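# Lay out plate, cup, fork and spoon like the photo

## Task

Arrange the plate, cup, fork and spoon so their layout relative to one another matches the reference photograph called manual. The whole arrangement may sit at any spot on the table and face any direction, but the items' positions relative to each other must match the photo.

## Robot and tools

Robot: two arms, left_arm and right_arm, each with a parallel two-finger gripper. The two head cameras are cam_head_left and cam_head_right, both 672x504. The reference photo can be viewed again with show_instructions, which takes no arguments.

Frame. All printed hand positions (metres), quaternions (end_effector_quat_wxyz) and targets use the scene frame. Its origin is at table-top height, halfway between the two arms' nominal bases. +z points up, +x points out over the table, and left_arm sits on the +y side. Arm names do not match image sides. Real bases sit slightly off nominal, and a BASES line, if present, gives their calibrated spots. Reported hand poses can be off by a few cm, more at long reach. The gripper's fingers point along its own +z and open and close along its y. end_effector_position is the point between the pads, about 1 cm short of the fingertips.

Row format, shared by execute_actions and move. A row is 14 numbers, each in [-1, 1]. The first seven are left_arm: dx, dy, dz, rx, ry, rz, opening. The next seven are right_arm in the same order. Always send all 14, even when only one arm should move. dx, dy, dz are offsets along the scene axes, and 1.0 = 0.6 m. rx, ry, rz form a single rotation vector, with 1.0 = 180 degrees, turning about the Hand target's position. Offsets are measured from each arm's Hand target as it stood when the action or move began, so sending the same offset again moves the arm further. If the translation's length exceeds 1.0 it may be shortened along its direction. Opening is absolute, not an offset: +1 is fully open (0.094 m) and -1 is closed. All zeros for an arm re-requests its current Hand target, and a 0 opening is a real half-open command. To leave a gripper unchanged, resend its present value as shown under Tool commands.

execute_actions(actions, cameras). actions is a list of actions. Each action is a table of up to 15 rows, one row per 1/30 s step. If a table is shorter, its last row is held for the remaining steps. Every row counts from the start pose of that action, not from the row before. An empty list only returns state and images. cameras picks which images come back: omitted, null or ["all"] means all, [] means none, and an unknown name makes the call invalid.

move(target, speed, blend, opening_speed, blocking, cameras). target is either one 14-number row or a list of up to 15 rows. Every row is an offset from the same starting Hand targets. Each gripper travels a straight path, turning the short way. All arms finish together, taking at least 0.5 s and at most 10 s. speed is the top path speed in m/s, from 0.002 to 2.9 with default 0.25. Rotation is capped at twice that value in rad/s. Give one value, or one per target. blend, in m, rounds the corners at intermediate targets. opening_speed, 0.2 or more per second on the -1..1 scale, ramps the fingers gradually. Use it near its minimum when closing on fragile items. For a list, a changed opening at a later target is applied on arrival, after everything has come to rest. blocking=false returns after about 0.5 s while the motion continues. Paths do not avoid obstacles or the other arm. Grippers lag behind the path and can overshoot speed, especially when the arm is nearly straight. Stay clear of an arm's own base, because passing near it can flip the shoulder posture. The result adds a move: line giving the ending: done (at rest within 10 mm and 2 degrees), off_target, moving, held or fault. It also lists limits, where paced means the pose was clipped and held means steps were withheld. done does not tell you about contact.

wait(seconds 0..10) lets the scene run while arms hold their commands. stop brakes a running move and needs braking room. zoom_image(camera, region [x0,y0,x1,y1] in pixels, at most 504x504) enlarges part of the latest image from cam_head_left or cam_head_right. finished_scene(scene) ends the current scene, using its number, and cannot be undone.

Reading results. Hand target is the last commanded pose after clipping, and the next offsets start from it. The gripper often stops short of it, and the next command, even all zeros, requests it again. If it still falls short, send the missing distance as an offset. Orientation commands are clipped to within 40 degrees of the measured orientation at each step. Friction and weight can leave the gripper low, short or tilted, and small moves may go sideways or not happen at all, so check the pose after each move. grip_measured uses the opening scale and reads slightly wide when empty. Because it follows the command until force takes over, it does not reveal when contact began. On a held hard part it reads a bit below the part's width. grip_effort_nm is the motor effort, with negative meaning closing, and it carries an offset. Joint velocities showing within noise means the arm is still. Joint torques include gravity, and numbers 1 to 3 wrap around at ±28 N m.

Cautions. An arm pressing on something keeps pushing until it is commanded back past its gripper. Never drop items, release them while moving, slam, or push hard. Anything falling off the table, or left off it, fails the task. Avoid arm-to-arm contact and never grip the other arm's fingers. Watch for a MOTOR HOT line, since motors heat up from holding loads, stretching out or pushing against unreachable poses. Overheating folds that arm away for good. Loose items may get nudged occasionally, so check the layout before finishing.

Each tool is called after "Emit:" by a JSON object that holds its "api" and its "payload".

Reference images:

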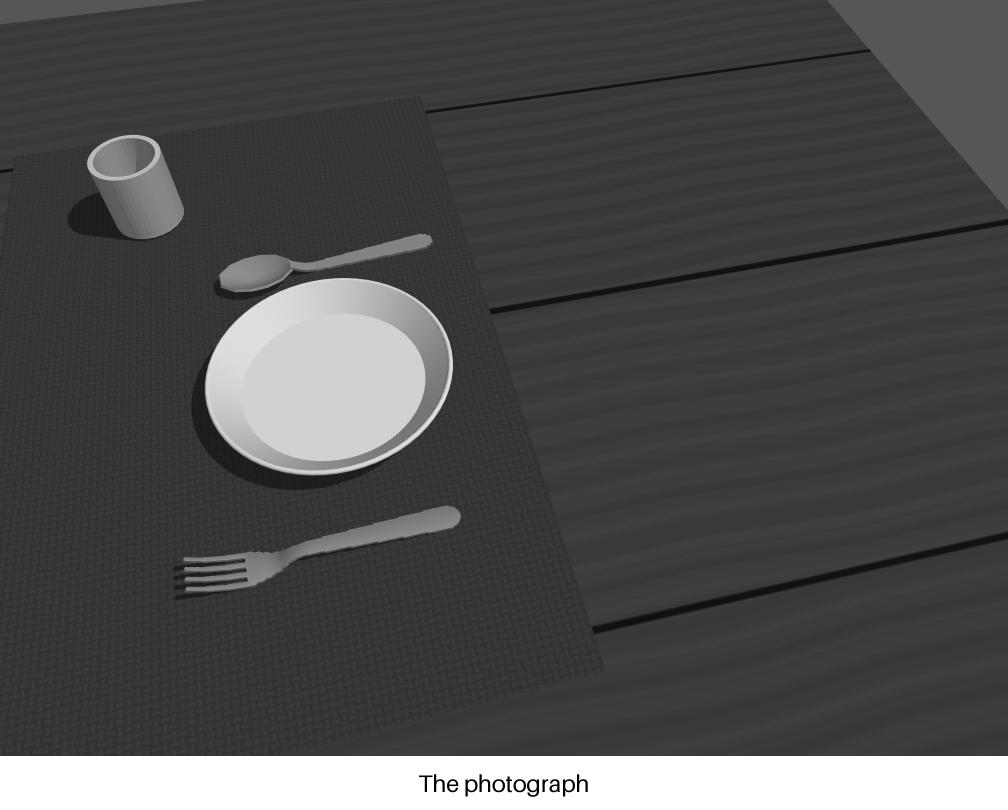

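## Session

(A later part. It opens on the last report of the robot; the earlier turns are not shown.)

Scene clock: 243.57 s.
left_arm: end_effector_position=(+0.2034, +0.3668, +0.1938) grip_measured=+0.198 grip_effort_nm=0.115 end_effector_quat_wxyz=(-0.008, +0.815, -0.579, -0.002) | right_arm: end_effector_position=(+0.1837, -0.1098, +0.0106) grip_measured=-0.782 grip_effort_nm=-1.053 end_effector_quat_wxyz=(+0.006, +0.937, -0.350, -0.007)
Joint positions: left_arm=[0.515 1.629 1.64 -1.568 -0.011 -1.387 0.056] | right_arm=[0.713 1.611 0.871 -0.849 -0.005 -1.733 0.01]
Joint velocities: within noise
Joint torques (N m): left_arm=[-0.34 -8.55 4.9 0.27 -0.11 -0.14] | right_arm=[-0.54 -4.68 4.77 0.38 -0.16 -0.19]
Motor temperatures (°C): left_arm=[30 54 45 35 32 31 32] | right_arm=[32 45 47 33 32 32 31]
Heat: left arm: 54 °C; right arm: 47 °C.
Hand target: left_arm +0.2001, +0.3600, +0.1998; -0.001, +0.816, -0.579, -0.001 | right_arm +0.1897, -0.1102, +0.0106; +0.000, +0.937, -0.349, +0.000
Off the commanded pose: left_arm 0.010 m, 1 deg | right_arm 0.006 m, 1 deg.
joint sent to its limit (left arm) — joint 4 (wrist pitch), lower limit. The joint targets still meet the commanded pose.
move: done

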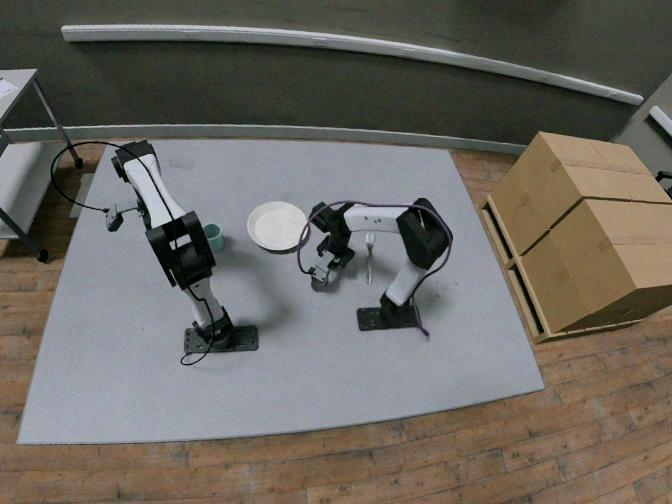

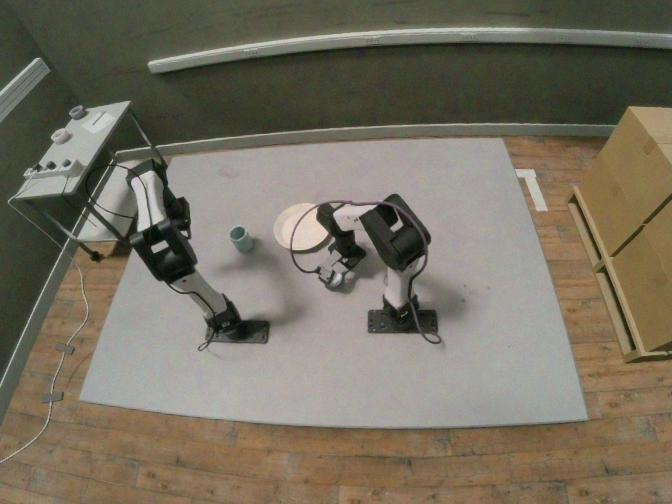

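Emit:
{"api": "move", "payload": {"target": [[0,0,0,0,0,0,0.2,0,0,-0.003,0,0,0.0,-1],[0,0,0,0,0,0,0.2,0,0,-0.003,0,0,0,-0.3],[0,0,0,0,0,0,0.2,0,0,0.18,0,0,0,-0.3],[0,0,0,0,0,0,0.2,0.02,-0.1,0.18,0,0,-0.42,0],[0,0,0,0,0,0,0.2,0.04,-0.2255,0.13,0,0,-0.835,0]], "speed": [0.04,0.1,0.1,0.25,0.2], "opening_speed": 1.0}}

Emit:
{"api": "zoom_image", "payload": {"camera": "cam_head_left", "region": [270, 190, 420, 302]}}

Scene clock: 261.70 s.
left_arm: end_effector_position=(+0.2034, +0.3668, +0.1938) grip_measured=+0.198 grip_effort_nm=0.120 end_effector_quat_wxyz=(-0.008, +0.815, -0.579, -0.002) | right_arm: end_effector_position=(+0.2047, -0.2184, +0.0950) grip_measured=-0.002 grip_effort_nm=0.066 end_effector_quat_wxyz=(-0.020, -0.132, +0.991, +0.001)
Joint positions: left_arm=[0.515 1.629 1.64 -1.568 -0.011 -1.387 0.056] | right_arm=[0.25 1.403 1.032 -1.238 -0.005 -0.034 0.047]
Joint velocities: within noise
Joint torques (N m): left_arm=[-0.32 -8.54 4.89 0.27 -0.11 -0.13] | right_arm=[-0.31 -5.34 5.15 0.49 -0.09 0.06]
Motor temperatures (°C): left_arm=[30 53 44 34 32 31 32] | right_arm=[32 44 47 33 32 32 31]
Heat: left arm: 53 °C; right arm: 47 °C.
Hand target: left_arm +0.2001, +0.3600, +0.1996; -0.004, +0.816, -0.579, +0.000 | right_arm +0.2097, -0.2200, +0.0987; +0.000, -0.122, +0.992, +0.000 (not the last commanded pose)
Off the commanded pose: left_arm 0.010 m, 1 deg | right_arm 0.029 m, 26 deg.
joint sent to its limit (left arm) — joint 4 (wrist pitch), lower limit.
move: off_target (right_arm; path cut at 10 s); path passed 4 of 5 targets

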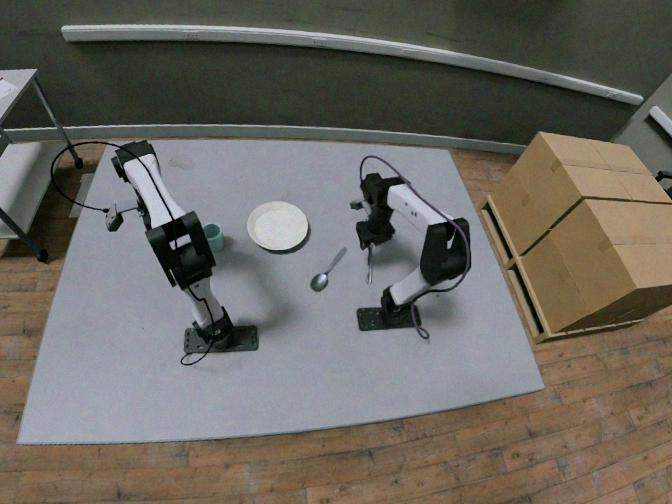

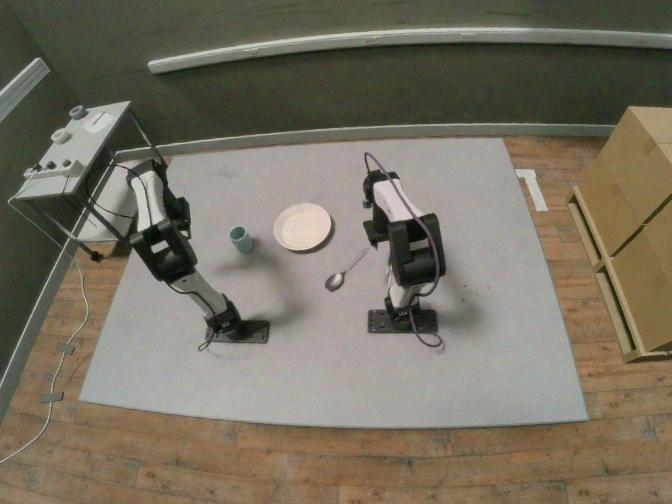

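Scaled by 3.360.

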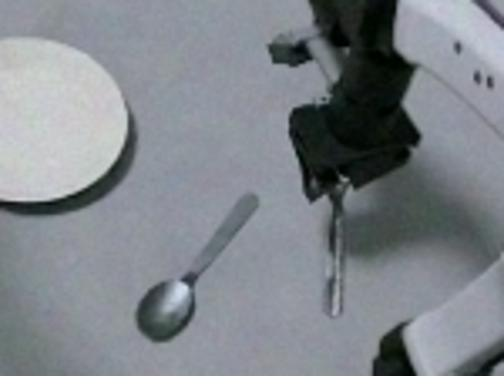

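Emit:
{"api": "move", "payload": {"target": [[0,0,0,0,0,0,0.2,0.008,-0.044,-0.1,0,0,-0.141,-0.1],[0,0,0,0,0,0,0.2,0.008,-0.044,-0.1545,0,0,-0.141,-0.1],[0,0,0,0,0,0,0.2,0.008,-0.044,-0.1545,0,0,-0.141,-1]], "speed": [0.15,0.04,0.04], "opening_speed": 0.6}}

Emit:
{"api": "zoom_image", "payload": {"camera": "cam_head_left", "region": [270, 190, 420, 302]}}

Scene clock: 281.57 s.
left_arm: end_effector_position=(+0.2034, +0.3668, +0.1938) grip_measured=+0.198 grip_effort_nm=0.115 end_effector_quat_wxyz=(-0.008, +0.815, -0.579, -0.002) | right_arm: end_effector_position=(+0.2095, -0.2436, +0.0087) grip_measured=-0.766 grip_effort_nm=-1.057 end_effector_quat_wxyz=(-0.009, +0.089, +0.996, +0.001)
Joint positions: left_arm=[0.515 1.629 1.64 -1.568 -0.011 -1.387 0.056] | right_arm=[0.132 1.497 0.751 -0.842 -0.005 0.29 0.011]
Joint velocities: within noise
Joint torques (N m): left_arm=[-0.29 -8.54 4.89 0.27 -0.11 -0.14] | right_arm=[-0.31 -3.23 4.31 0.65 -0.06 0.05]
Motor temperatures (°C): left_arm=[30 53 44 34 32 31 32] | right_arm=[32 43 46 33 32 32 30]
Heat: left arm: 53 °C; right arm: 46 °C.
Hand target: left_arm +0.2001, +0.3600, +0.1996; -0.004, +0.816, -0.579, +0.000 | right_arm +0.2145, -0.2465, +0.0060; +0.000, +0.099, +0.995, +0.000
Off the commanded pose: left_arm 0.010 m, 1 deg | right_arm 0.006 m, 2 deg.
joint sent to its limit (left arm) — joint 4 (wrist pitch), lower limit. The joint targets still meet the commanded pose.
move: done

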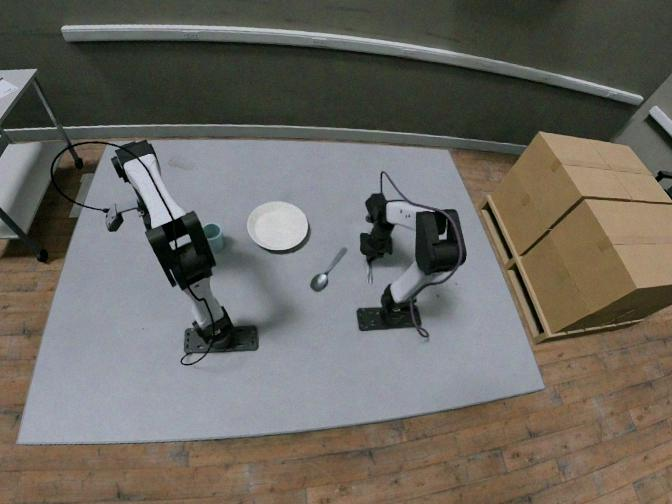

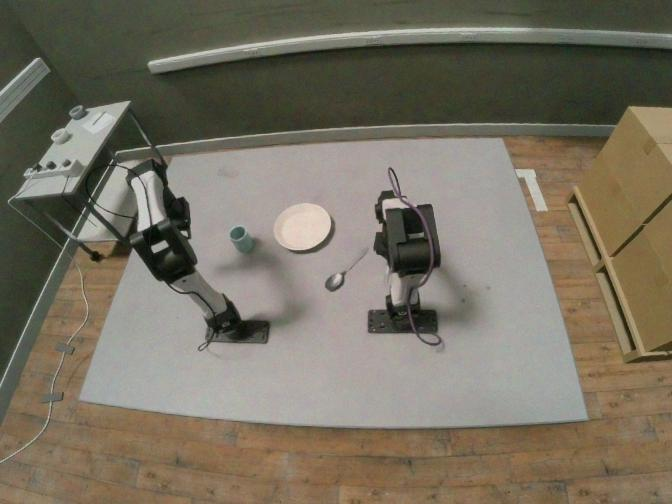

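Scaled by 3.360.

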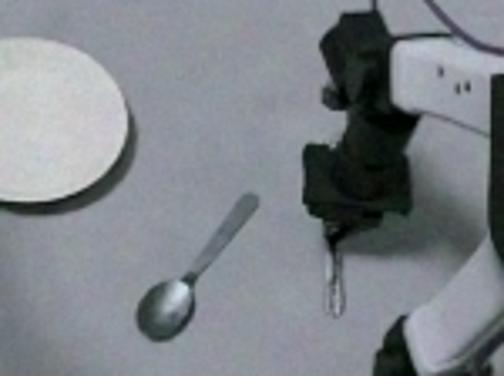

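Emit:
{"api": "move", "payload": {"target": [[0,0,0,0,0,0,0.2,0,0,0.2,0,0,0,-1],[0,0,0,0,0,0,0.2,0.02,0.16,0.2,0,0,0.45,-1],[0,0,0,0,0,0,0.2,0.039,0.321,0.2,0,0,0.895,-1]], "speed": [0.15,0.3,0.3], "cameras": []}}

Emit:
{"api": "move", "payload": {"target": [[0,0,0,0,0,0,0.2,0,0,-0.15,0,0,0,-1],[0,0,0,0,0,0,0.2,0,0,-0.1925,0,0,0,-1]], "speed": [0.15,0.05]}}

Emit:
{"api": "zoom_image", "payload": {"camera": "cam_head_left", "region": [270, 190, 420, 302]}}

Scene clock: 300.47 s.
left_arm: end_effector_position=(+0.2034, +0.3668, +0.1938) grip_measured=+0.198 grip_effort_nm=0.115 end_effector_quat_wxyz=(-0.008, +0.815, -0.579, -0.002) | right_arm: end_effector_position=(+0.2352, -0.0556, +0.1188) grip_measured=-0.766 grip_effort_nm=-1.048 end_effector_quat_wxyz=(+0.002, +0.963, -0.268, -0.004)
Joint positions: left_arm=[0.515 1.629 1.64 -1.568 -0.011 -1.387 0.056] | right_arm=[0.741 1.769 1.498 -1.309 -0.005 -1.877 0.011]
Joint velocities: within noise
Joint torques (N m): left_arm=[-0.34 -8.54 4.93 0.27 -0.11 -0.13] | right_arm=[0.81 -6.45 7.9 -0.01 -0.16 -0.19]
Motor temperatures (°C): left_arm=[30 53 44 34 32 31 32] | right_arm=[32 42 47 33 32 31 31]
Heat: left arm: 53 °C; right arm: 47 °C.
Hand target: left_arm +0.2001, +0.3600, +0.1996; -0.004, +0.816, -0.579, +0.000 | right_arm +0.2378, -0.0539, +0.1260; +0.000, +0.965, -0.261, +0.000
Off the commanded pose: left_arm 0.010 m, 1 deg | right_arm 0.008 m, 1 deg.
joint sent to its limit (left arm) — joint 4 (wrist pitch), lower limit. The joint targets still meet the commanded pose.
move: done
No camera images: "cameras" was empty.

Scene clock: 302.40 s.
left_arm: end_effector_position=(+0.2034, +0.3668, +0.1938) grip_measured=+0.198 grip_effort_nm=0.110 end_effector_quat_wxyz=(-0.008, +0.815, -0.579, -0.002) | right_arm: end_effector_position=(+0.2343, -0.0564, +0.0109) grip_measured=-0.766 grip_effort_nm=-1.053 end_effector_quat_wxyz=(+0.006, +0.963, -0.268, -0.006)
Joint positions: left_arm=[0.515 1.629 1.64 -1.568 -0.011 -1.387 0.056] | right_arm=[0.741 1.868 1.18 -0.899 -0.005 -1.878 0.011]
Joint velocities: within noise
Joint torques (N m): left_arm=[-0.32 -8.5 4.9 0.26 -0.11 -0.13] | right_arm=[0.8 -6.98 4.82 0.37 -0.17 -0.2]
Motor temperatures (°C): left_arm=[30 53 44 34 32 31 32] | right_arm=[32 42 47 33 32 31 31]
Heat: left arm: 53 °C; right arm: 47 °C.
Hand target: left_arm +0.2001, +0.3600, +0.1996; -0.004, +0.816, -0.579, +0.000 | right_arm +0.2378, -0.0538, +0.0105; +0.000, +0.965, -0.261, +0.000
Off the commanded pose: left_arm 0.010 m, 1 deg | right_arm 0.004 m, 1 deg.
joint sent to its limit (left arm) — joint 4 (wrist pitch), lower limit. The joint targets still meet the commanded pose.
move: done

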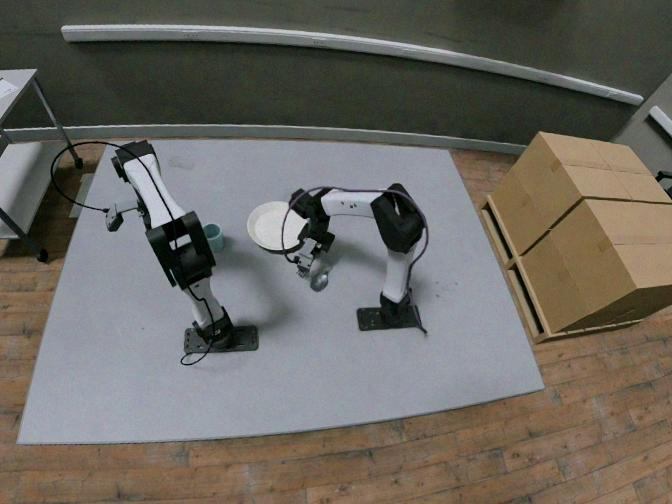

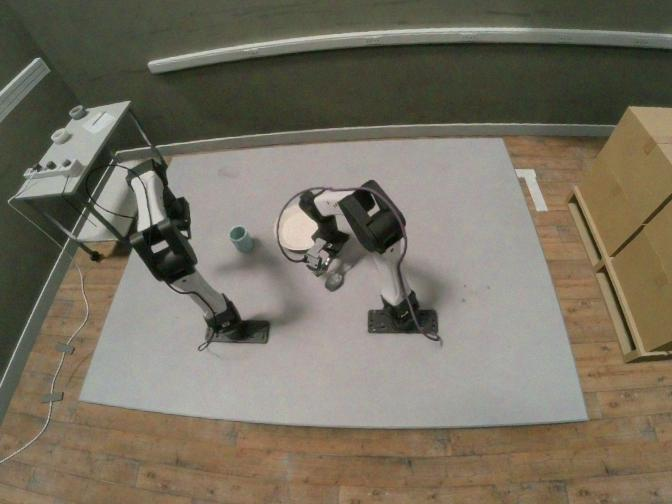

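Scaled by 3.360.

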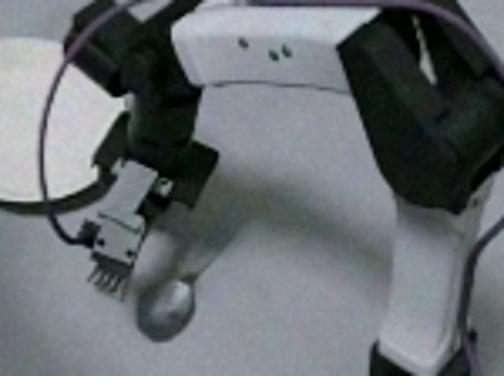

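Emit:
{"api": "move", "payload": {"target": [[0,0,0,0,0,0,0.2,0,0,-0.003,0,0,0,-1],[0,0,0,0,0,0,0.2,0,0,-0.003,0,0,0,-0.45],[0,0,0,0,0,0,0.2,0,0,0.2,0,0,0,-0.45],[0,0,0,0,0,0,0.2,-0.03,-0.42,0.25,0,0,-0.5,-0.4]], "speed": [0.04,0.1,0.1,0.3], "opening_speed": 1.0}}

Emit:
{"api": "zoom_image", "payload": {"camera": "cam_head_left", "region": [240, 190, 390, 302]}}

Emit:
{"api": "zoom_image", "payload": {"camera": "cam_head_right", "region": [260, 190, 410, 302]}}

Scene clock: 317.20 s.
left_arm: end_effector_position=(+0.2034, +0.3668, +0.1938) grip_measured=+0.198 grip_effort_nm=0.115 end_effector_quat_wxyz=(-0.008, +0.815, -0.579, -0.002) | right_arm: end_effector_position=(+0.2207, -0.3051, +0.1515) grip_measured=-0.402 grip_effort_nm=0.061 end_effector_quat_wxyz=(-0.006, -0.502, +0.865, +0.008)
Joint positions: left_arm=[0.515 1.629 1.64 -1.568 -0.011 -1.387 0.056] | right_arm=[-0.143 1.43 1.279 -1.439 -0.004 -1.215 0.028]
Joint velocities: within noise
Joint torques (N m): left_arm=[-0.32 -8.53 4.9 0.26 -0.11 -0.14] | right_arm=[-0.25 -5.07 6.94 0.05 -0.17 0.05]
Motor temperatures (°C): left_arm=[30 53 44 34 32 31 32] | right_arm=[32 43 47 32 32 31 31]
Heat: left arm: 53 °C; right arm: 47 °C.
Hand target: left_arm +0.2001, +0.3600, +0.1996; -0.004, +0.816, -0.579, +0.000 | right_arm +0.2198, -0.3058, +0.1605; +0.000, -0.498, +0.867, +0.000
Off the commanded pose: left_arm 0.010 m, 1 deg | right_arm 0.009 m, 1 deg.
joint sent to its limit (left arm) — joint 4 (wrist pitch), lower limit. The joint targets still meet the commanded pose.
move: done

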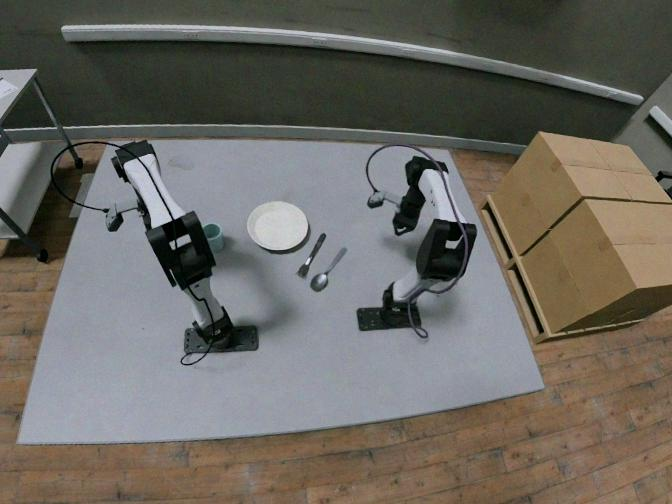

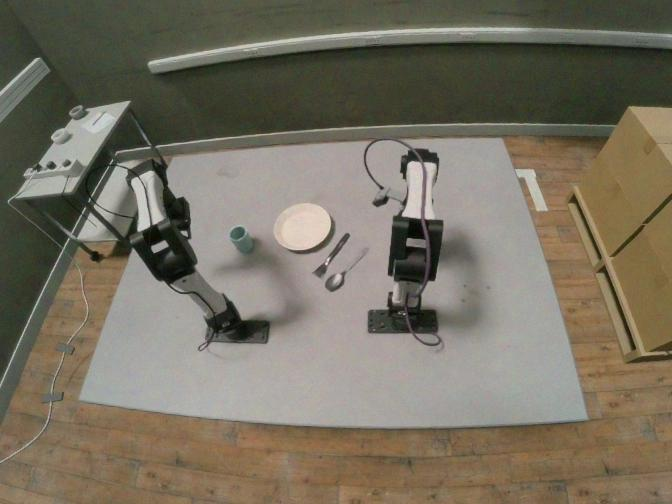

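Scaled by 3.360.

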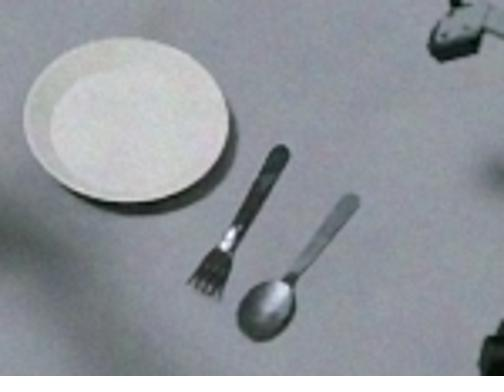

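Scaled by 3.360.

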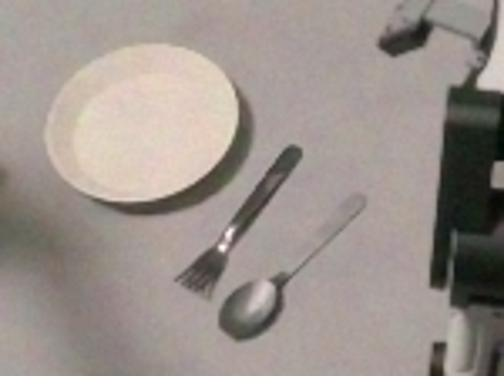

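Emit:
{"api": "move", "payload": {"target": [[0.217,-0.35,0.03,0,0,-0.4,0,-0.03,-0.25,0,0,0,0,0],[-0.025,-0.787,-0.1,0,0,-0.817,0,-0.03,-0.25,0,0,0,0,0]], "blend": [0.05,0]}}

Emit:
{"api": "zoom_image", "payload": {"camera": "cam_head_left", "region": [240, 190, 390, 302]}}

Emit:
{"api": "zoom_image", "payload": {"camera": "cam_head_right", "region": [260, 190, 410, 302]}}

Scene clock: 343.73 s.
left_arm: end_effector_position=(+0.1799, -0.1040, +0.1364) grip_measured=+0.002 grip_effort_nm=-0.090 end_effector_quat_wxyz=(-0.008, +0.316, +0.949, +0.011) | right_arm: end_effector_position=(+0.1988, -0.4514, +0.1540) grip_measured=-0.002 grip_effort_nm=0.071 end_effector_quat_wxyz=(-0.001, -0.493, +0.870, +0.010)
Joint positions: left_arm=[-0.985 2.104 2.029 -1.522 -0.008 -0.339 0.047] | right_arm=[-0.712 1.6 1.449 -1.439 -0.004 -1.763 0.047]
Joint velocities: within noise
Joint torques (N m): left_arm=[0.35 -9.92 7.49 0.63 -0.03 0.26] | right_arm=[-0.28 -4.82 7.64 0.13 -0.17 -0.19]
Motor temperatures (°C): left_arm=[30 52 44 33 32 30 32] | right_arm=[32 42 47 32 32 31 30]
Heat: left arm: 52 °C; right arm: 47 °C.
Hand target: left_arm +0.1852, -0.1122, +0.1396; +0.001, +0.324, +0.946, -0.003 | right_arm +0.2018, -0.4559, +0.1605; +0.000, -0.498, +0.867, +0.000
Off the commanded pose: left_arm 0.010 m, 2 deg | right_arm 0.008 m, 1 deg.
move: done

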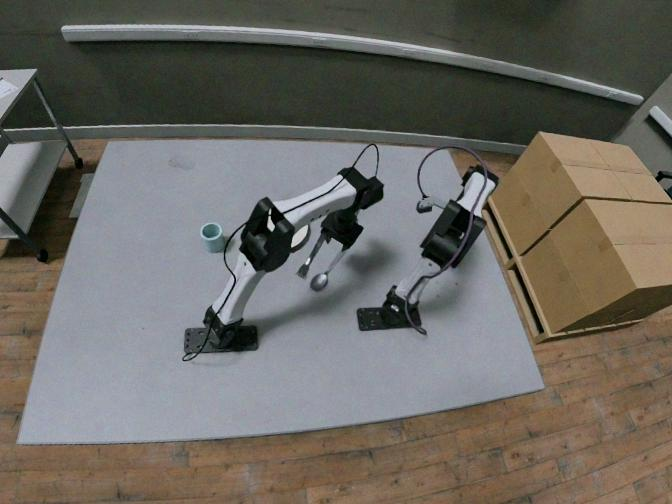

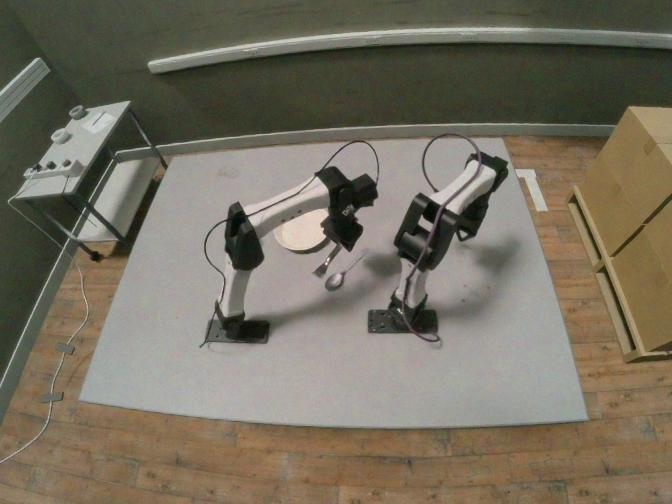

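Scaled by 3.360.

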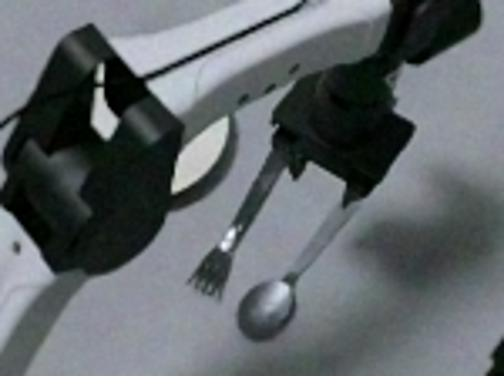

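Scaled by 3.360.

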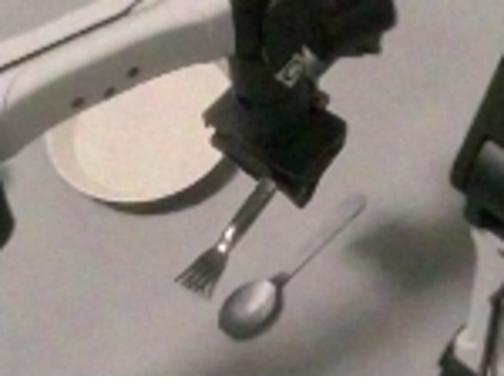

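Emit:
{"api": "move", "payload": {"target": [[0,-0.013,-0.13,0,0,0,-0.2,0,0,0,0,0,0,0],[0,-0.013,-0.2,0,0,0,-0.2,0,0,0,0,0,0,0]], "speed": [0.15,0.05]}}

Emit:
{"api": "zoom_image", "payload": {"camera": "cam_head_left", "region": [240, 190, 390, 302]}}

Emit:
{"api": "zoom_image", "payload": {"camera": "cam_head_right", "region": [260, 190, 410, 302]}}

Scene clock: 354.43 s.
left_arm: end_effector_position=(+0.1864, -0.1137, +0.0232) grip_measured=-0.198 grip_effort_nm=-0.090 end_effector_quat_wxyz=(+0.000, +0.316, +0.949, +0.005) | right_arm: end_effector_position=(+0.1988, -0.4514, +0.1540) grip_measured=-0.002 grip_effort_nm=0.061 end_effector_quat_wxyz=(-0.001, -0.493, +0.870, +0.010)
Joint positions: left_arm=[-0.985 2.157 1.658 -1.079 -0.008 -0.339 0.038] | right_arm=[-0.712 1.6 1.449 -1.439 -0.004 -1.763 0.047]
Joint velocities: within noise
Joint torques (N m): left_arm=[-0.27 -10.45 5.18 0.74 -0.01 0.12] | right_arm=[-0.31 -4.81 7.64 0.13 -0.17 -0.19]
Motor temperatures (°C): left_arm=[30 52 47 33 32 30 32] | right_arm=[32 41 48 32 32 31 30]
Heat: left arm: 52 °C; right arm: 48 °C.
Hand target: left_arm +0.1851, -0.1200, +0.0196; +0.001, +0.324, +0.946, -0.003 | right_arm +0.2018, -0.4559, +0.1605; +0.000, -0.498, +0.867, +0.000
Off the commanded pose: left_arm 0.007 m, 1 deg | right_arm 0.008 m, 1 deg.
move: done

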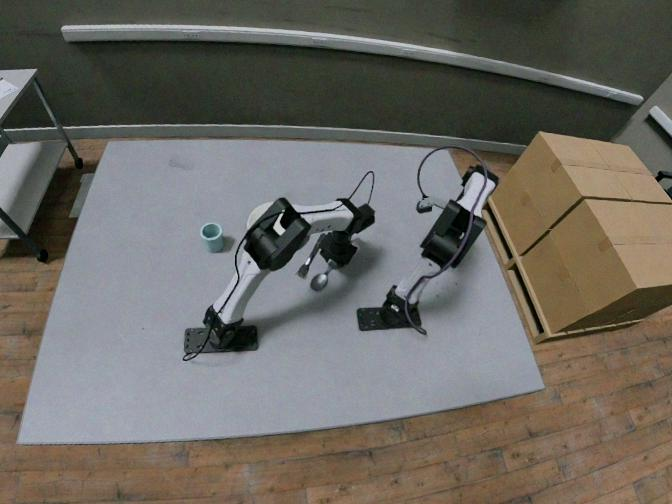

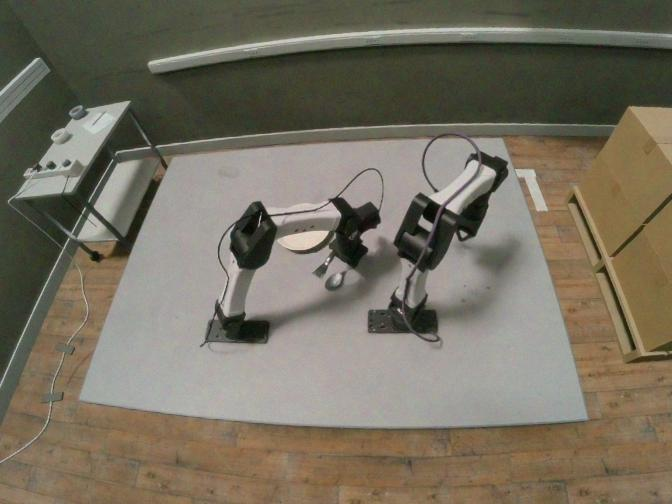

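Scaled by 3.360.

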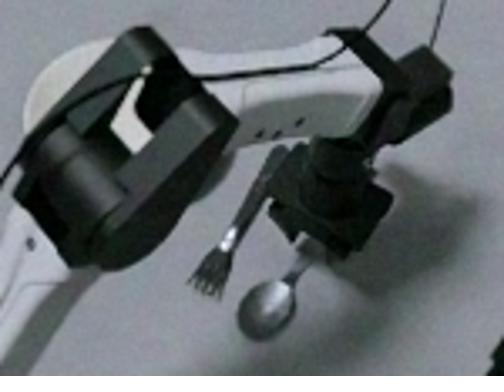

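Scaled by 3.360.

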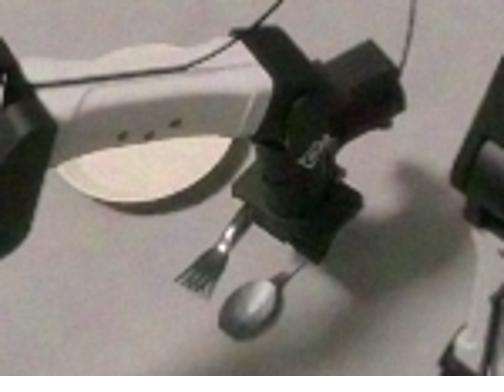

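Emit:
{"api": "move", "payload": {"target": [[0,0,-0.022,0,0,0,-0.2,0,0,0,0,0,0,0],[0,0,-0.022,0,0,0,-1,0,0,0,0,0,0,0]], "speed": 0.03, "opening_speed": 0.6, "cameras": []}}

Scene clock: 362.83 s.
left_arm: end_effector_position=(+0.1876, -0.1137, +0.0107) grip_measured=-0.986 grip_effort_nm=-0.745 end_effector_quat_wxyz=(+0.001, +0.315, +0.949, +0.004) | right_arm: end_effector_position=(+0.1988, -0.4514, +0.1540) grip_measured=-0.002 grip_effort_nm=0.071 end_effector_quat_wxyz=(-0.001, -0.493, +0.870, +0.010)
Joint positions: left_arm=[-0.982 2.17 1.629 -1.033 -0.007 -0.339 0.001] | right_arm=[-0.712 1.6 1.449 -1.439 -0.004 -1.763 0.047]
Joint velocities: within noise
Joint torques (N m): left_arm=[-0.24 -10.41 5.09 0.75 -0.03 0.12] | right_arm=[-0.29 -4.82 7.64 0.13 -0.17 -0.19]
Motor temperatures (°C): left_arm=[30 53 47 34 32 30 32] | right_arm=[32 41 48 32 32 31 30]
Heat: left arm: 53 °C; right arm: 48 °C.
Hand target: left_arm +0.1851, -0.1200, +0.0064; +0.001, +0.324, +0.946, -0.003 | right_arm +0.2018, -0.4559, +0.1605; +0.000, -0.498, +0.867, +0.000
Off the commanded pose: left_arm 0.008 m, 1 deg | right_arm 0.008 m, 1 deg.
move: done
No camera images: "cameras" was empty.

Emit:
{"api": "move", "payload": {"target": [[0,0,0,0,0,0,-0.2,0,0,0,0,0,0,0],[0,0,-0.01,0,0,0,-0.2,0,0,0,0,0,0,0],[0,0,-0.01,0,0,0,-1,0,0,0,0,0,0,0]], "speed": 0.03, "opening_speed": 0.6, "cameras": []}}

Scene clock: 372.43 s.
left_arm: end_effector_position=(+0.1872, -0.1176, +0.0107) grip_measured=-0.986 grip_effort_nm=-0.740 end_effector_quat_wxyz=(+0.004, +0.317, +0.948, -0.001) | right_arm: end_effector_position=(+0.1988, -0.4514, +0.1540) grip_measured=-0.002 grip_effort_nm=0.071 end_effector_quat_wxyz=(-0.001, -0.493, +0.870, +0.010)
Joint positions: left_arm=[-0.986 2.17 1.629 -1.021 -0.003 -0.339 0.001] | right_arm=[-0.712 1.6 1.449 -1.439 -0.004 -1.763 0.047]
Joint velocities: within noise
Joint torques (N m): left_arm=[0.18 -9.78 4.01 0.87 -0.08 0.12] | right_arm=[-0.31 -4.82 7.65 0.13 -0.17 -0.19]
Motor temperatures (°C): left_arm=[30 53 46 34 32 30 32] | right_arm=[32 41 48 32 32 31 30]
Heat: left arm: 53 °C; right arm: 48 °C.
Hand target: left_arm +0.1851, -0.1200, +0.0004; +0.001, +0.324, +0.946, -0.003 | right_arm +0.2018, -0.4559, +0.1605; +0.000, -0.498, +0.867, +0.000
Off the commanded pose: left_arm 0.011 m, 1 deg | right_arm 0.008 m, 1 deg.
move: off_target (left_arm); target 3's new opening was sent with left_arm's hand 0.011 m and 0 deg from that target
No camera images: "cameras" was empty.

Emit:
{"api": "move", "payload": {"target": [[0,0,0.03,0,0,0,-1,0,0,0,0,0,0,0],[0,0,0.1,0,0,0,-1,0,0,0,0,0,0,0]], "speed": 0.1}}

Emit:
{"api": "zoom_image", "payload": {"camera": "cam_head_left", "region": [240, 190, 390, 302]}}

Emit:
{"api": "zoom_image", "payload": {"camera": "cam_head_right", "region": [260, 190, 410, 302]}}

Scene clock: 380.07 s.
left_arm: end_effector_position=(+0.1831, -0.1128, +0.0383) grip_measured=-0.986 grip_effort_nm=-0.740 end_effector_quat_wxyz=(-0.017, +0.318, +0.948, +0.015) | right_arm: end_effector_position=(+0.1988, -0.4514, +0.1540) grip_measured=-0.002 grip_effort_nm=0.071 end_effector_quat_wxyz=(-0.001, -0.493, +0.870, +0.010)
Joint positions: left_arm=[-0.988 2.17 1.741 -1.186 -0.003 -0.339 0.001] | right_arm=[-0.712 1.6 1.449 -1.439 -0.004 -1.763 0.047]
Joint velocities: within noise
Joint torques (N m): left_arm=[0.18 -15.15 7.45 0.24 -0.07 0.12] | right_arm=[-0.31 -4.81 7.65 0.13 -0.17 -0.19]
Motor temperatures (°C): left_arm=[30 54 46 33 32 30 32] | right_arm=[32 41 49 32 32 31 30]
Heat: left arm: 54 °C; right arm: 49 °C.
Hand target: left_arm +0.1851, -0.1200, +0.0604; +0.001, +0.324, +0.946, -0.003 | right_arm +0.2018, -0.4559, +0.1605; +0.000, -0.498, +0.867, +0.000
Off the commanded pose: left_arm 0.023 m, 3 deg | right_arm 0.008 m, 1 deg.
move: off_target (left_arm)

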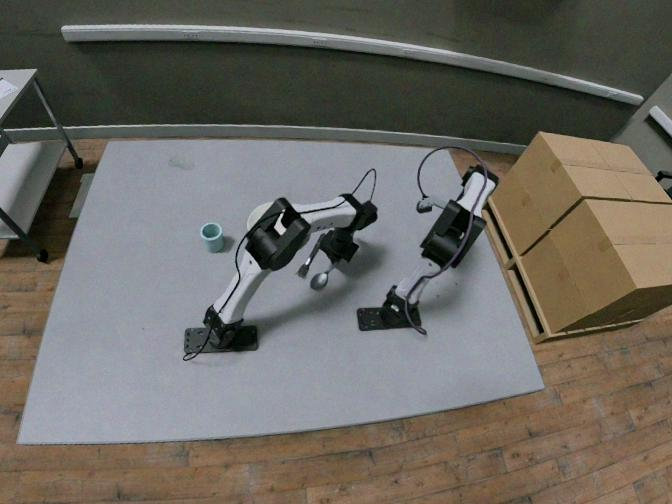

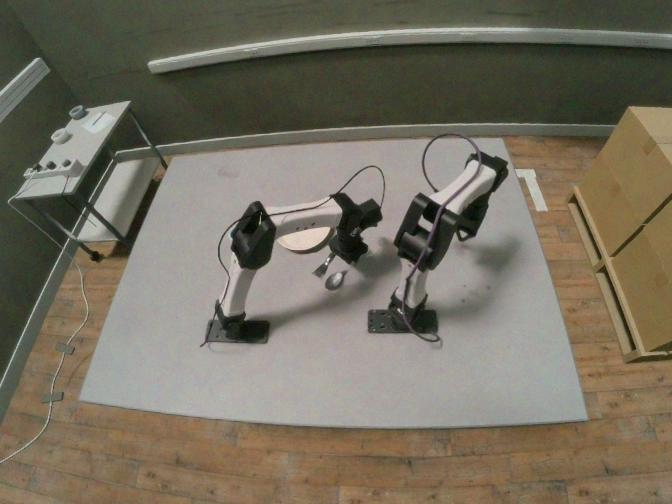

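Scaled by 3.360.

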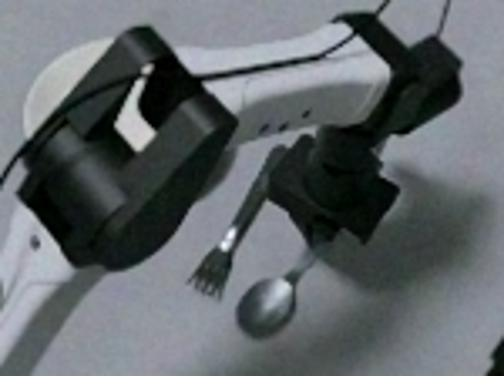

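Scaled by 3.360.

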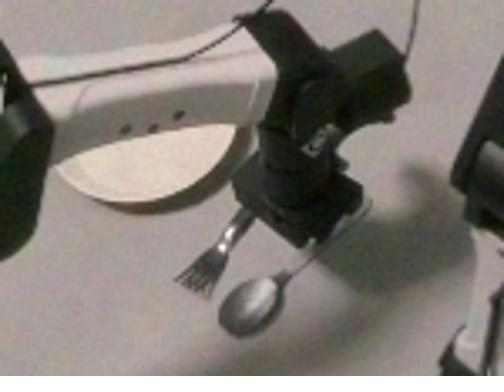

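Emit:
{"api": "move", "payload": {"target": [[0,0,-0.04,0,0,0,-0.2,0,0,0,0,0,0,0],[0,0,-0.108,0,0,0,-0.2,0,0,0,0,0,0,0]], "speed": [0.1,0.04], "opening_speed": 0.8, "cameras": []}}

Emit:
{"api": "move", "payload": {"target": [0,0,0,0,0,0,-1,0,0,0,0,0,0,0], "opening_speed": 0.6, "cameras": []}}

Scene clock: 388.63 s.
left_arm: end_effector_position=(+0.1824, -0.1150, +0.0079) grip_measured=-0.202 grip_effort_nm=0.115 end_effector_quat_wxyz=(-0.003, +0.320, +0.947, +0.004) | right_arm: end_effector_position=(+0.1988, -0.4514, +0.1540) grip_measured=-0.002 grip_effort_nm=0.066 end_effector_quat_wxyz=(-0.001, -0.493, +0.870, +0.010)
Joint positions: left_arm=[-0.992 2.172 1.62 -1.028 -0.003 -0.339 0.037] | right_arm=[-0.712 1.6 1.449 -1.439 -0.004 -1.763 0.047]
Joint velocities: within noise
Joint torques (N m): left_arm=[0.17 -9.31 3.85 1.09 -0.08 0.12] | right_arm=[-0.31 -4.82 7.65 0.13 -0.17 -0.18]
Motor temperatures (°C): left_arm=[30 56 46 33 32 30 32] | right_arm=[32 41 49 32 32 31 30]
Heat: left arm: 56 °C; right arm: 49 °C.
Hand target: left_arm +0.1851, -0.1200, -0.0044; +0.001, +0.324, +0.946, -0.004 | right_arm +0.2018, -0.4559, +0.1605; +0.000, -0.498, +0.867, +0.000
Off the commanded pose: left_arm 0.014 m, 1 deg | right_arm 0.008 m, 1 deg.
move: off_target (left_arm)
No camera images: "cameras" was empty.

Scene clock: 390.47 s.
left_arm: end_effector_position=(+0.1857, -0.1156, +0.0079) grip_measured=-0.791 grip_effort_nm=-1.009 end_effector_quat_wxyz=(+0.001, +0.317, +0.948, +0.001) | right_arm: end_effector_position=(+0.1988, -0.4514, +0.1540) grip_measured=-0.002 grip_effort_nm=0.061 end_effector_quat_wxyz=(-0.001, -0.493, +0.870, +0.010)
Joint positions: left_arm=[-0.986 2.172 1.62 -1.018 -0.003 -0.339 0.01] | right_arm=[-0.712 1.6 1.449 -1.439 -0.004 -1.763 0.047]
Joint velocities: within noise
Joint torques (N m): left_arm=[0.18 -9.37 3.89 1 -0.08 0.12] | right_arm=[-0.29 -4.81 7.64 0.13 -0.18 -0.19]
Motor temperatures (°C): left_arm=[30 55 46 33 32 30 33] | right_arm=[32 41 49 32 32 31 30]
Heat: left arm: 55 °C; right arm: 49 °C.
Hand target: left_arm +0.1851, -0.1200, -0.0044; +0.001, +0.324, +0.946, -0.003 | right_arm +0.2018, -0.4559, +0.1605; +0.000, -0.498, +0.867, +0.000
Off the commanded pose: left_arm 0.013 m, 1 deg | right_arm 0.008 m, 1 deg.
move: off_target (left_arm)
No camera images: "cameras" was empty.

Emit:
{"api": "move", "payload": {"target": [[0,0,0.25,0,0,0,-1,0,0,0,0,0,0,0],[0.4165,0.4875,0.25,0,0,0.061,-1,0,0,0,0,0,0,0],[0.4165,0.4875,0.09,0,0,0.061,-1,0,0,0,0,0,0,0]], "speed": [0.15,0.25,0.12]}}

Emit:
{"api": "zoom_image", "payload": {"camera": "cam_head_left", "region": [200, 140, 350, 252]}}

Emit:
{"api": "zoom_image", "payload": {"camera": "cam_head_right", "region": [220, 150, 370, 262]}}

Scene clock: 403.73 s.
left_arm: end_effector_position=(+0.4291, +0.1793, +0.0352) grip_measured=-0.792 grip_effort_nm=-1.018 end_effector_quat_wxyz=(-0.024, +0.216, +0.976, -0.003) | right_arm: end_effector_position=(+0.1988, -0.4514, +0.1540) grip_measured=-0.002 grip_effort_nm=0.071 end_effector_quat_wxyz=(-0.001, -0.493, +0.870, +0.010)
Joint positions: left_arm=[-0.1 2.506 2.308 -1.421 0 0.339 0.01] | right_arm=[-0.712 1.6 1.449 -1.439 -0.004 -1.763 0.047]
Joint velocities: within noise
Joint torques (N m): left_arm=[-0.25 -16.94 5.26 0.58 -0.02 0.26] | right_arm=[-0.31 -4.82 7.64 0.13 -0.17 -0.19]
Motor temperatures (°C): left_arm=[30 57 46 33 32 30 33] | right_arm=[32 40 49 31 32 31 30]
Heat: left arm: 57 °C; right arm: 49 °C.
Hand target: left_arm +0.4349, +0.1725, +0.0496; +0.001, +0.232, +0.973, -0.003 | right_arm +0.2018, -0.4559, +0.1605; +0.000, -0.498, +0.867, +0.000
Off the commanded pose: left_arm 0.017 m, 3 deg | right_arm 0.008 m, 1 deg.
move: off_target (left_arm)

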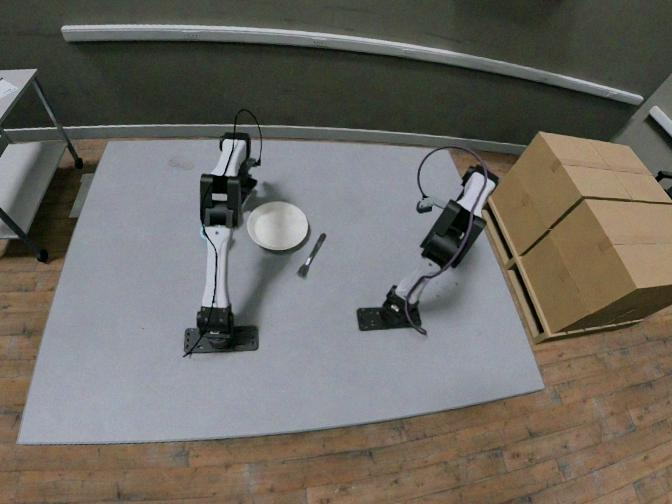

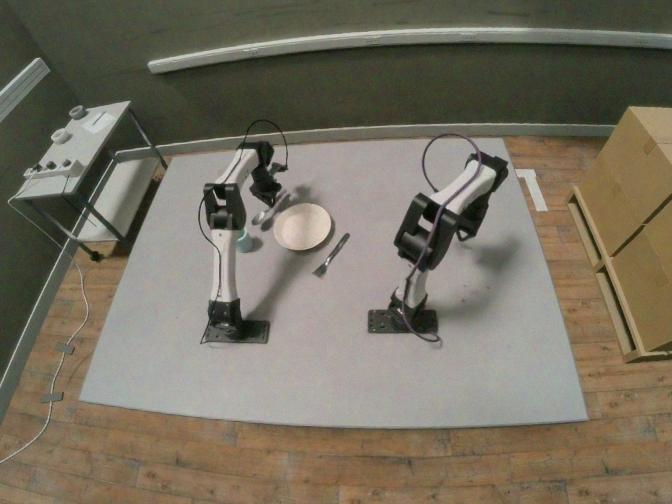

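Scaled by 3.360.

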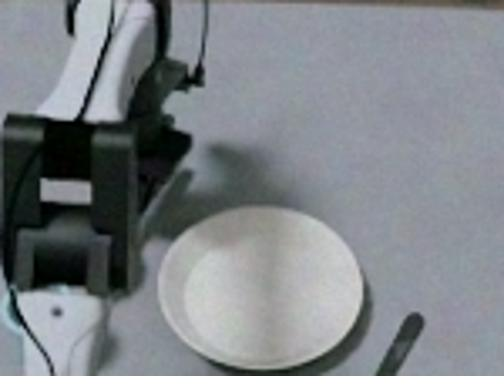

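Scaled by 3.360.

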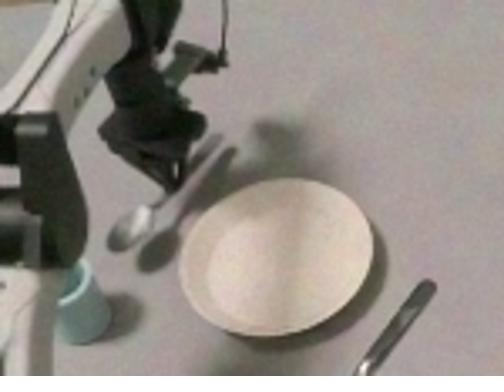

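Emit:
{"api": "move", "payload": {"target": [0.002,-0.005,-0.045,0,0,0,-1,0,0,0,0,0,0,0], "speed": 0.05, "cameras": []}}

Scene clock: 409.00 s.
left_arm: end_effector_position=(+0.4303, +0.1763, +0.0108) grip_measured=-0.792 grip_effort_nm=-1.013 end_effector_quat_wxyz=(-0.020, +0.219, +0.975, -0.002) | right_arm: end_effector_position=(+0.1988, -0.4514, +0.1540) grip_measured=-0.002 grip_effort_nm=0.076 end_effector_quat_wxyz=(-0.001, -0.493, +0.870, +0.010)
Joint positions: left_arm=[-0.106 2.506 2.212 -1.317 0 0.339 0.01] | right_arm=[-0.712 1.6 1.449 -1.439 -0.004 -1.763 0.047]
Joint velocities: within noise
Joint torques (N m): left_arm=[-0.27 -16.46 5.19 0.61 -0.02 0.18] | right_arm=[-0.29 -4.82 7.65 0.13 -0.18 -0.19]
Motor temperatures (°C): left_arm=[30 61 46 33 32 30 33] | right_arm=[32 40 49 31 32 31 30]
Heat: left arm: 61 °C; right arm: 49 °C.
Hand target: left_arm +0.4362, +0.1695, +0.0226; +0.001, +0.232, +0.973, -0.003 | right_arm +0.2018, -0.4559, +0.1605; +0.000, -0.498, +0.867, +0.000
Off the commanded pose: left_arm 0.015 m, 3 deg | right_arm 0.008 m, 1 deg.
move: off_target (left_arm)
No camera images: "cameras" was empty.

Emit:
{"api": "move", "payload": {"target": [[0,0,-0.006,0,0,0,-1,0,0,0,0,0,0,0],[0,0,-0.006,0,0,0,-0.5,0,0,0,0,0,0,0],[0,0,0.25,0,0,0,-0.5,0,0,0,0,0,0,0],[-0.27,0.154,0.3,0,0,0,1,0,0,0,0,0,0,0]], "speed": [0.03,0.1,0.1,0.2], "opening_speed": 1}}

Emit:
{"api": "zoom_image", "payload": {"camera": "cam_head_left", "region": [200, 140, 350, 252]}}

Emit:
{"api": "zoom_image", "payload": {"camera": "cam_head_right", "region": [220, 150, 370, 262]}}

Scene clock: 428.67 s.
left_arm: end_effector_position=(+0.2775, +0.2648, +0.1946) grip_measured=+0.998 grip_effort_nm=0.115 end_effector_quat_wxyz=(+0.011, +0.220, +0.975, +0.004) | right_arm: end_effector_position=(+0.1988, -0.4514, +0.1540) grip_measured=-0.002 grip_effort_nm=0.071 end_effector_quat_wxyz=(-0.001, -0.493, +0.870, +0.010)
Joint positions: left_arm=[0.121 1.772 1.805 -1.58 0 0.567 0.094] | right_arm=[-0.712 1.6 1.449 -1.439 -0.004 -1.763 0.047]
Joint velocities: within noise
Joint torques (N m): left_arm=[0.24 -10.35 4.96 0.51 0 0.24] | right_arm=[-0.29 -4.81 7.64 0.13 -0.17 -0.19]
Motor temperatures (°C): left_arm=[30 68 46 33 32 30 33] | right_arm=[32 40 50 31 32 31 30]
Heat: left arm: 68 °C; right arm: 50 °C.
Hand target: left_arm +0.2742, +0.2619, +0.2027; +0.001, +0.232, +0.973, -0.003 | right_arm +0.2018, -0.4559, +0.1605; +0.000, -0.498, +0.867, +0.000
Off the commanded pose: left_arm 0.009 m, 2 deg | right_arm 0.008 m, 1 deg.
joint sent to its limit (left arm) — joint 4 (wrist pitch), lower limit. The joint targets still meet the commanded pose.
move: done; target 2's new opening was sent with left_arm's hand 0.013 m and 3 deg from that target

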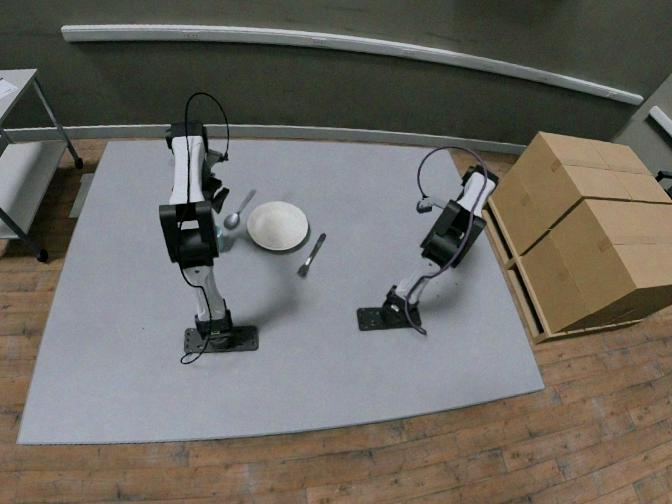

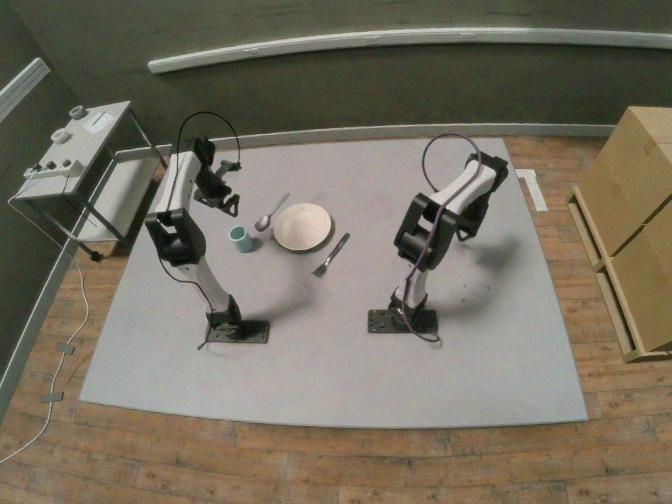

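Scaled by 3.360.

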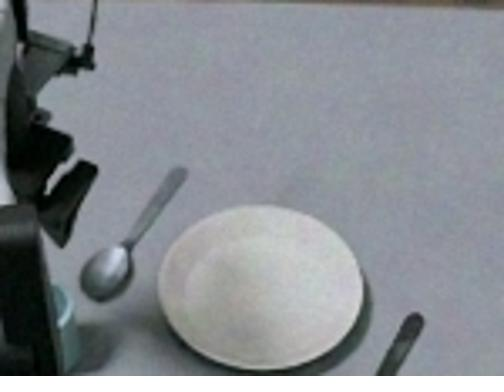

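Scaled by 3.360.

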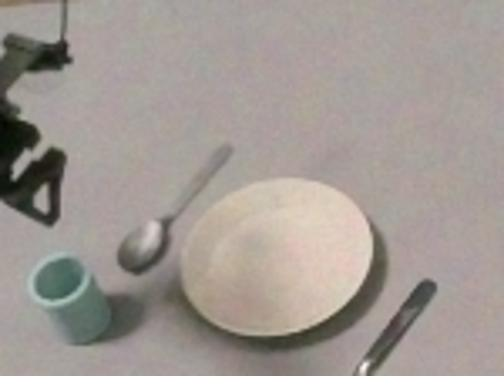

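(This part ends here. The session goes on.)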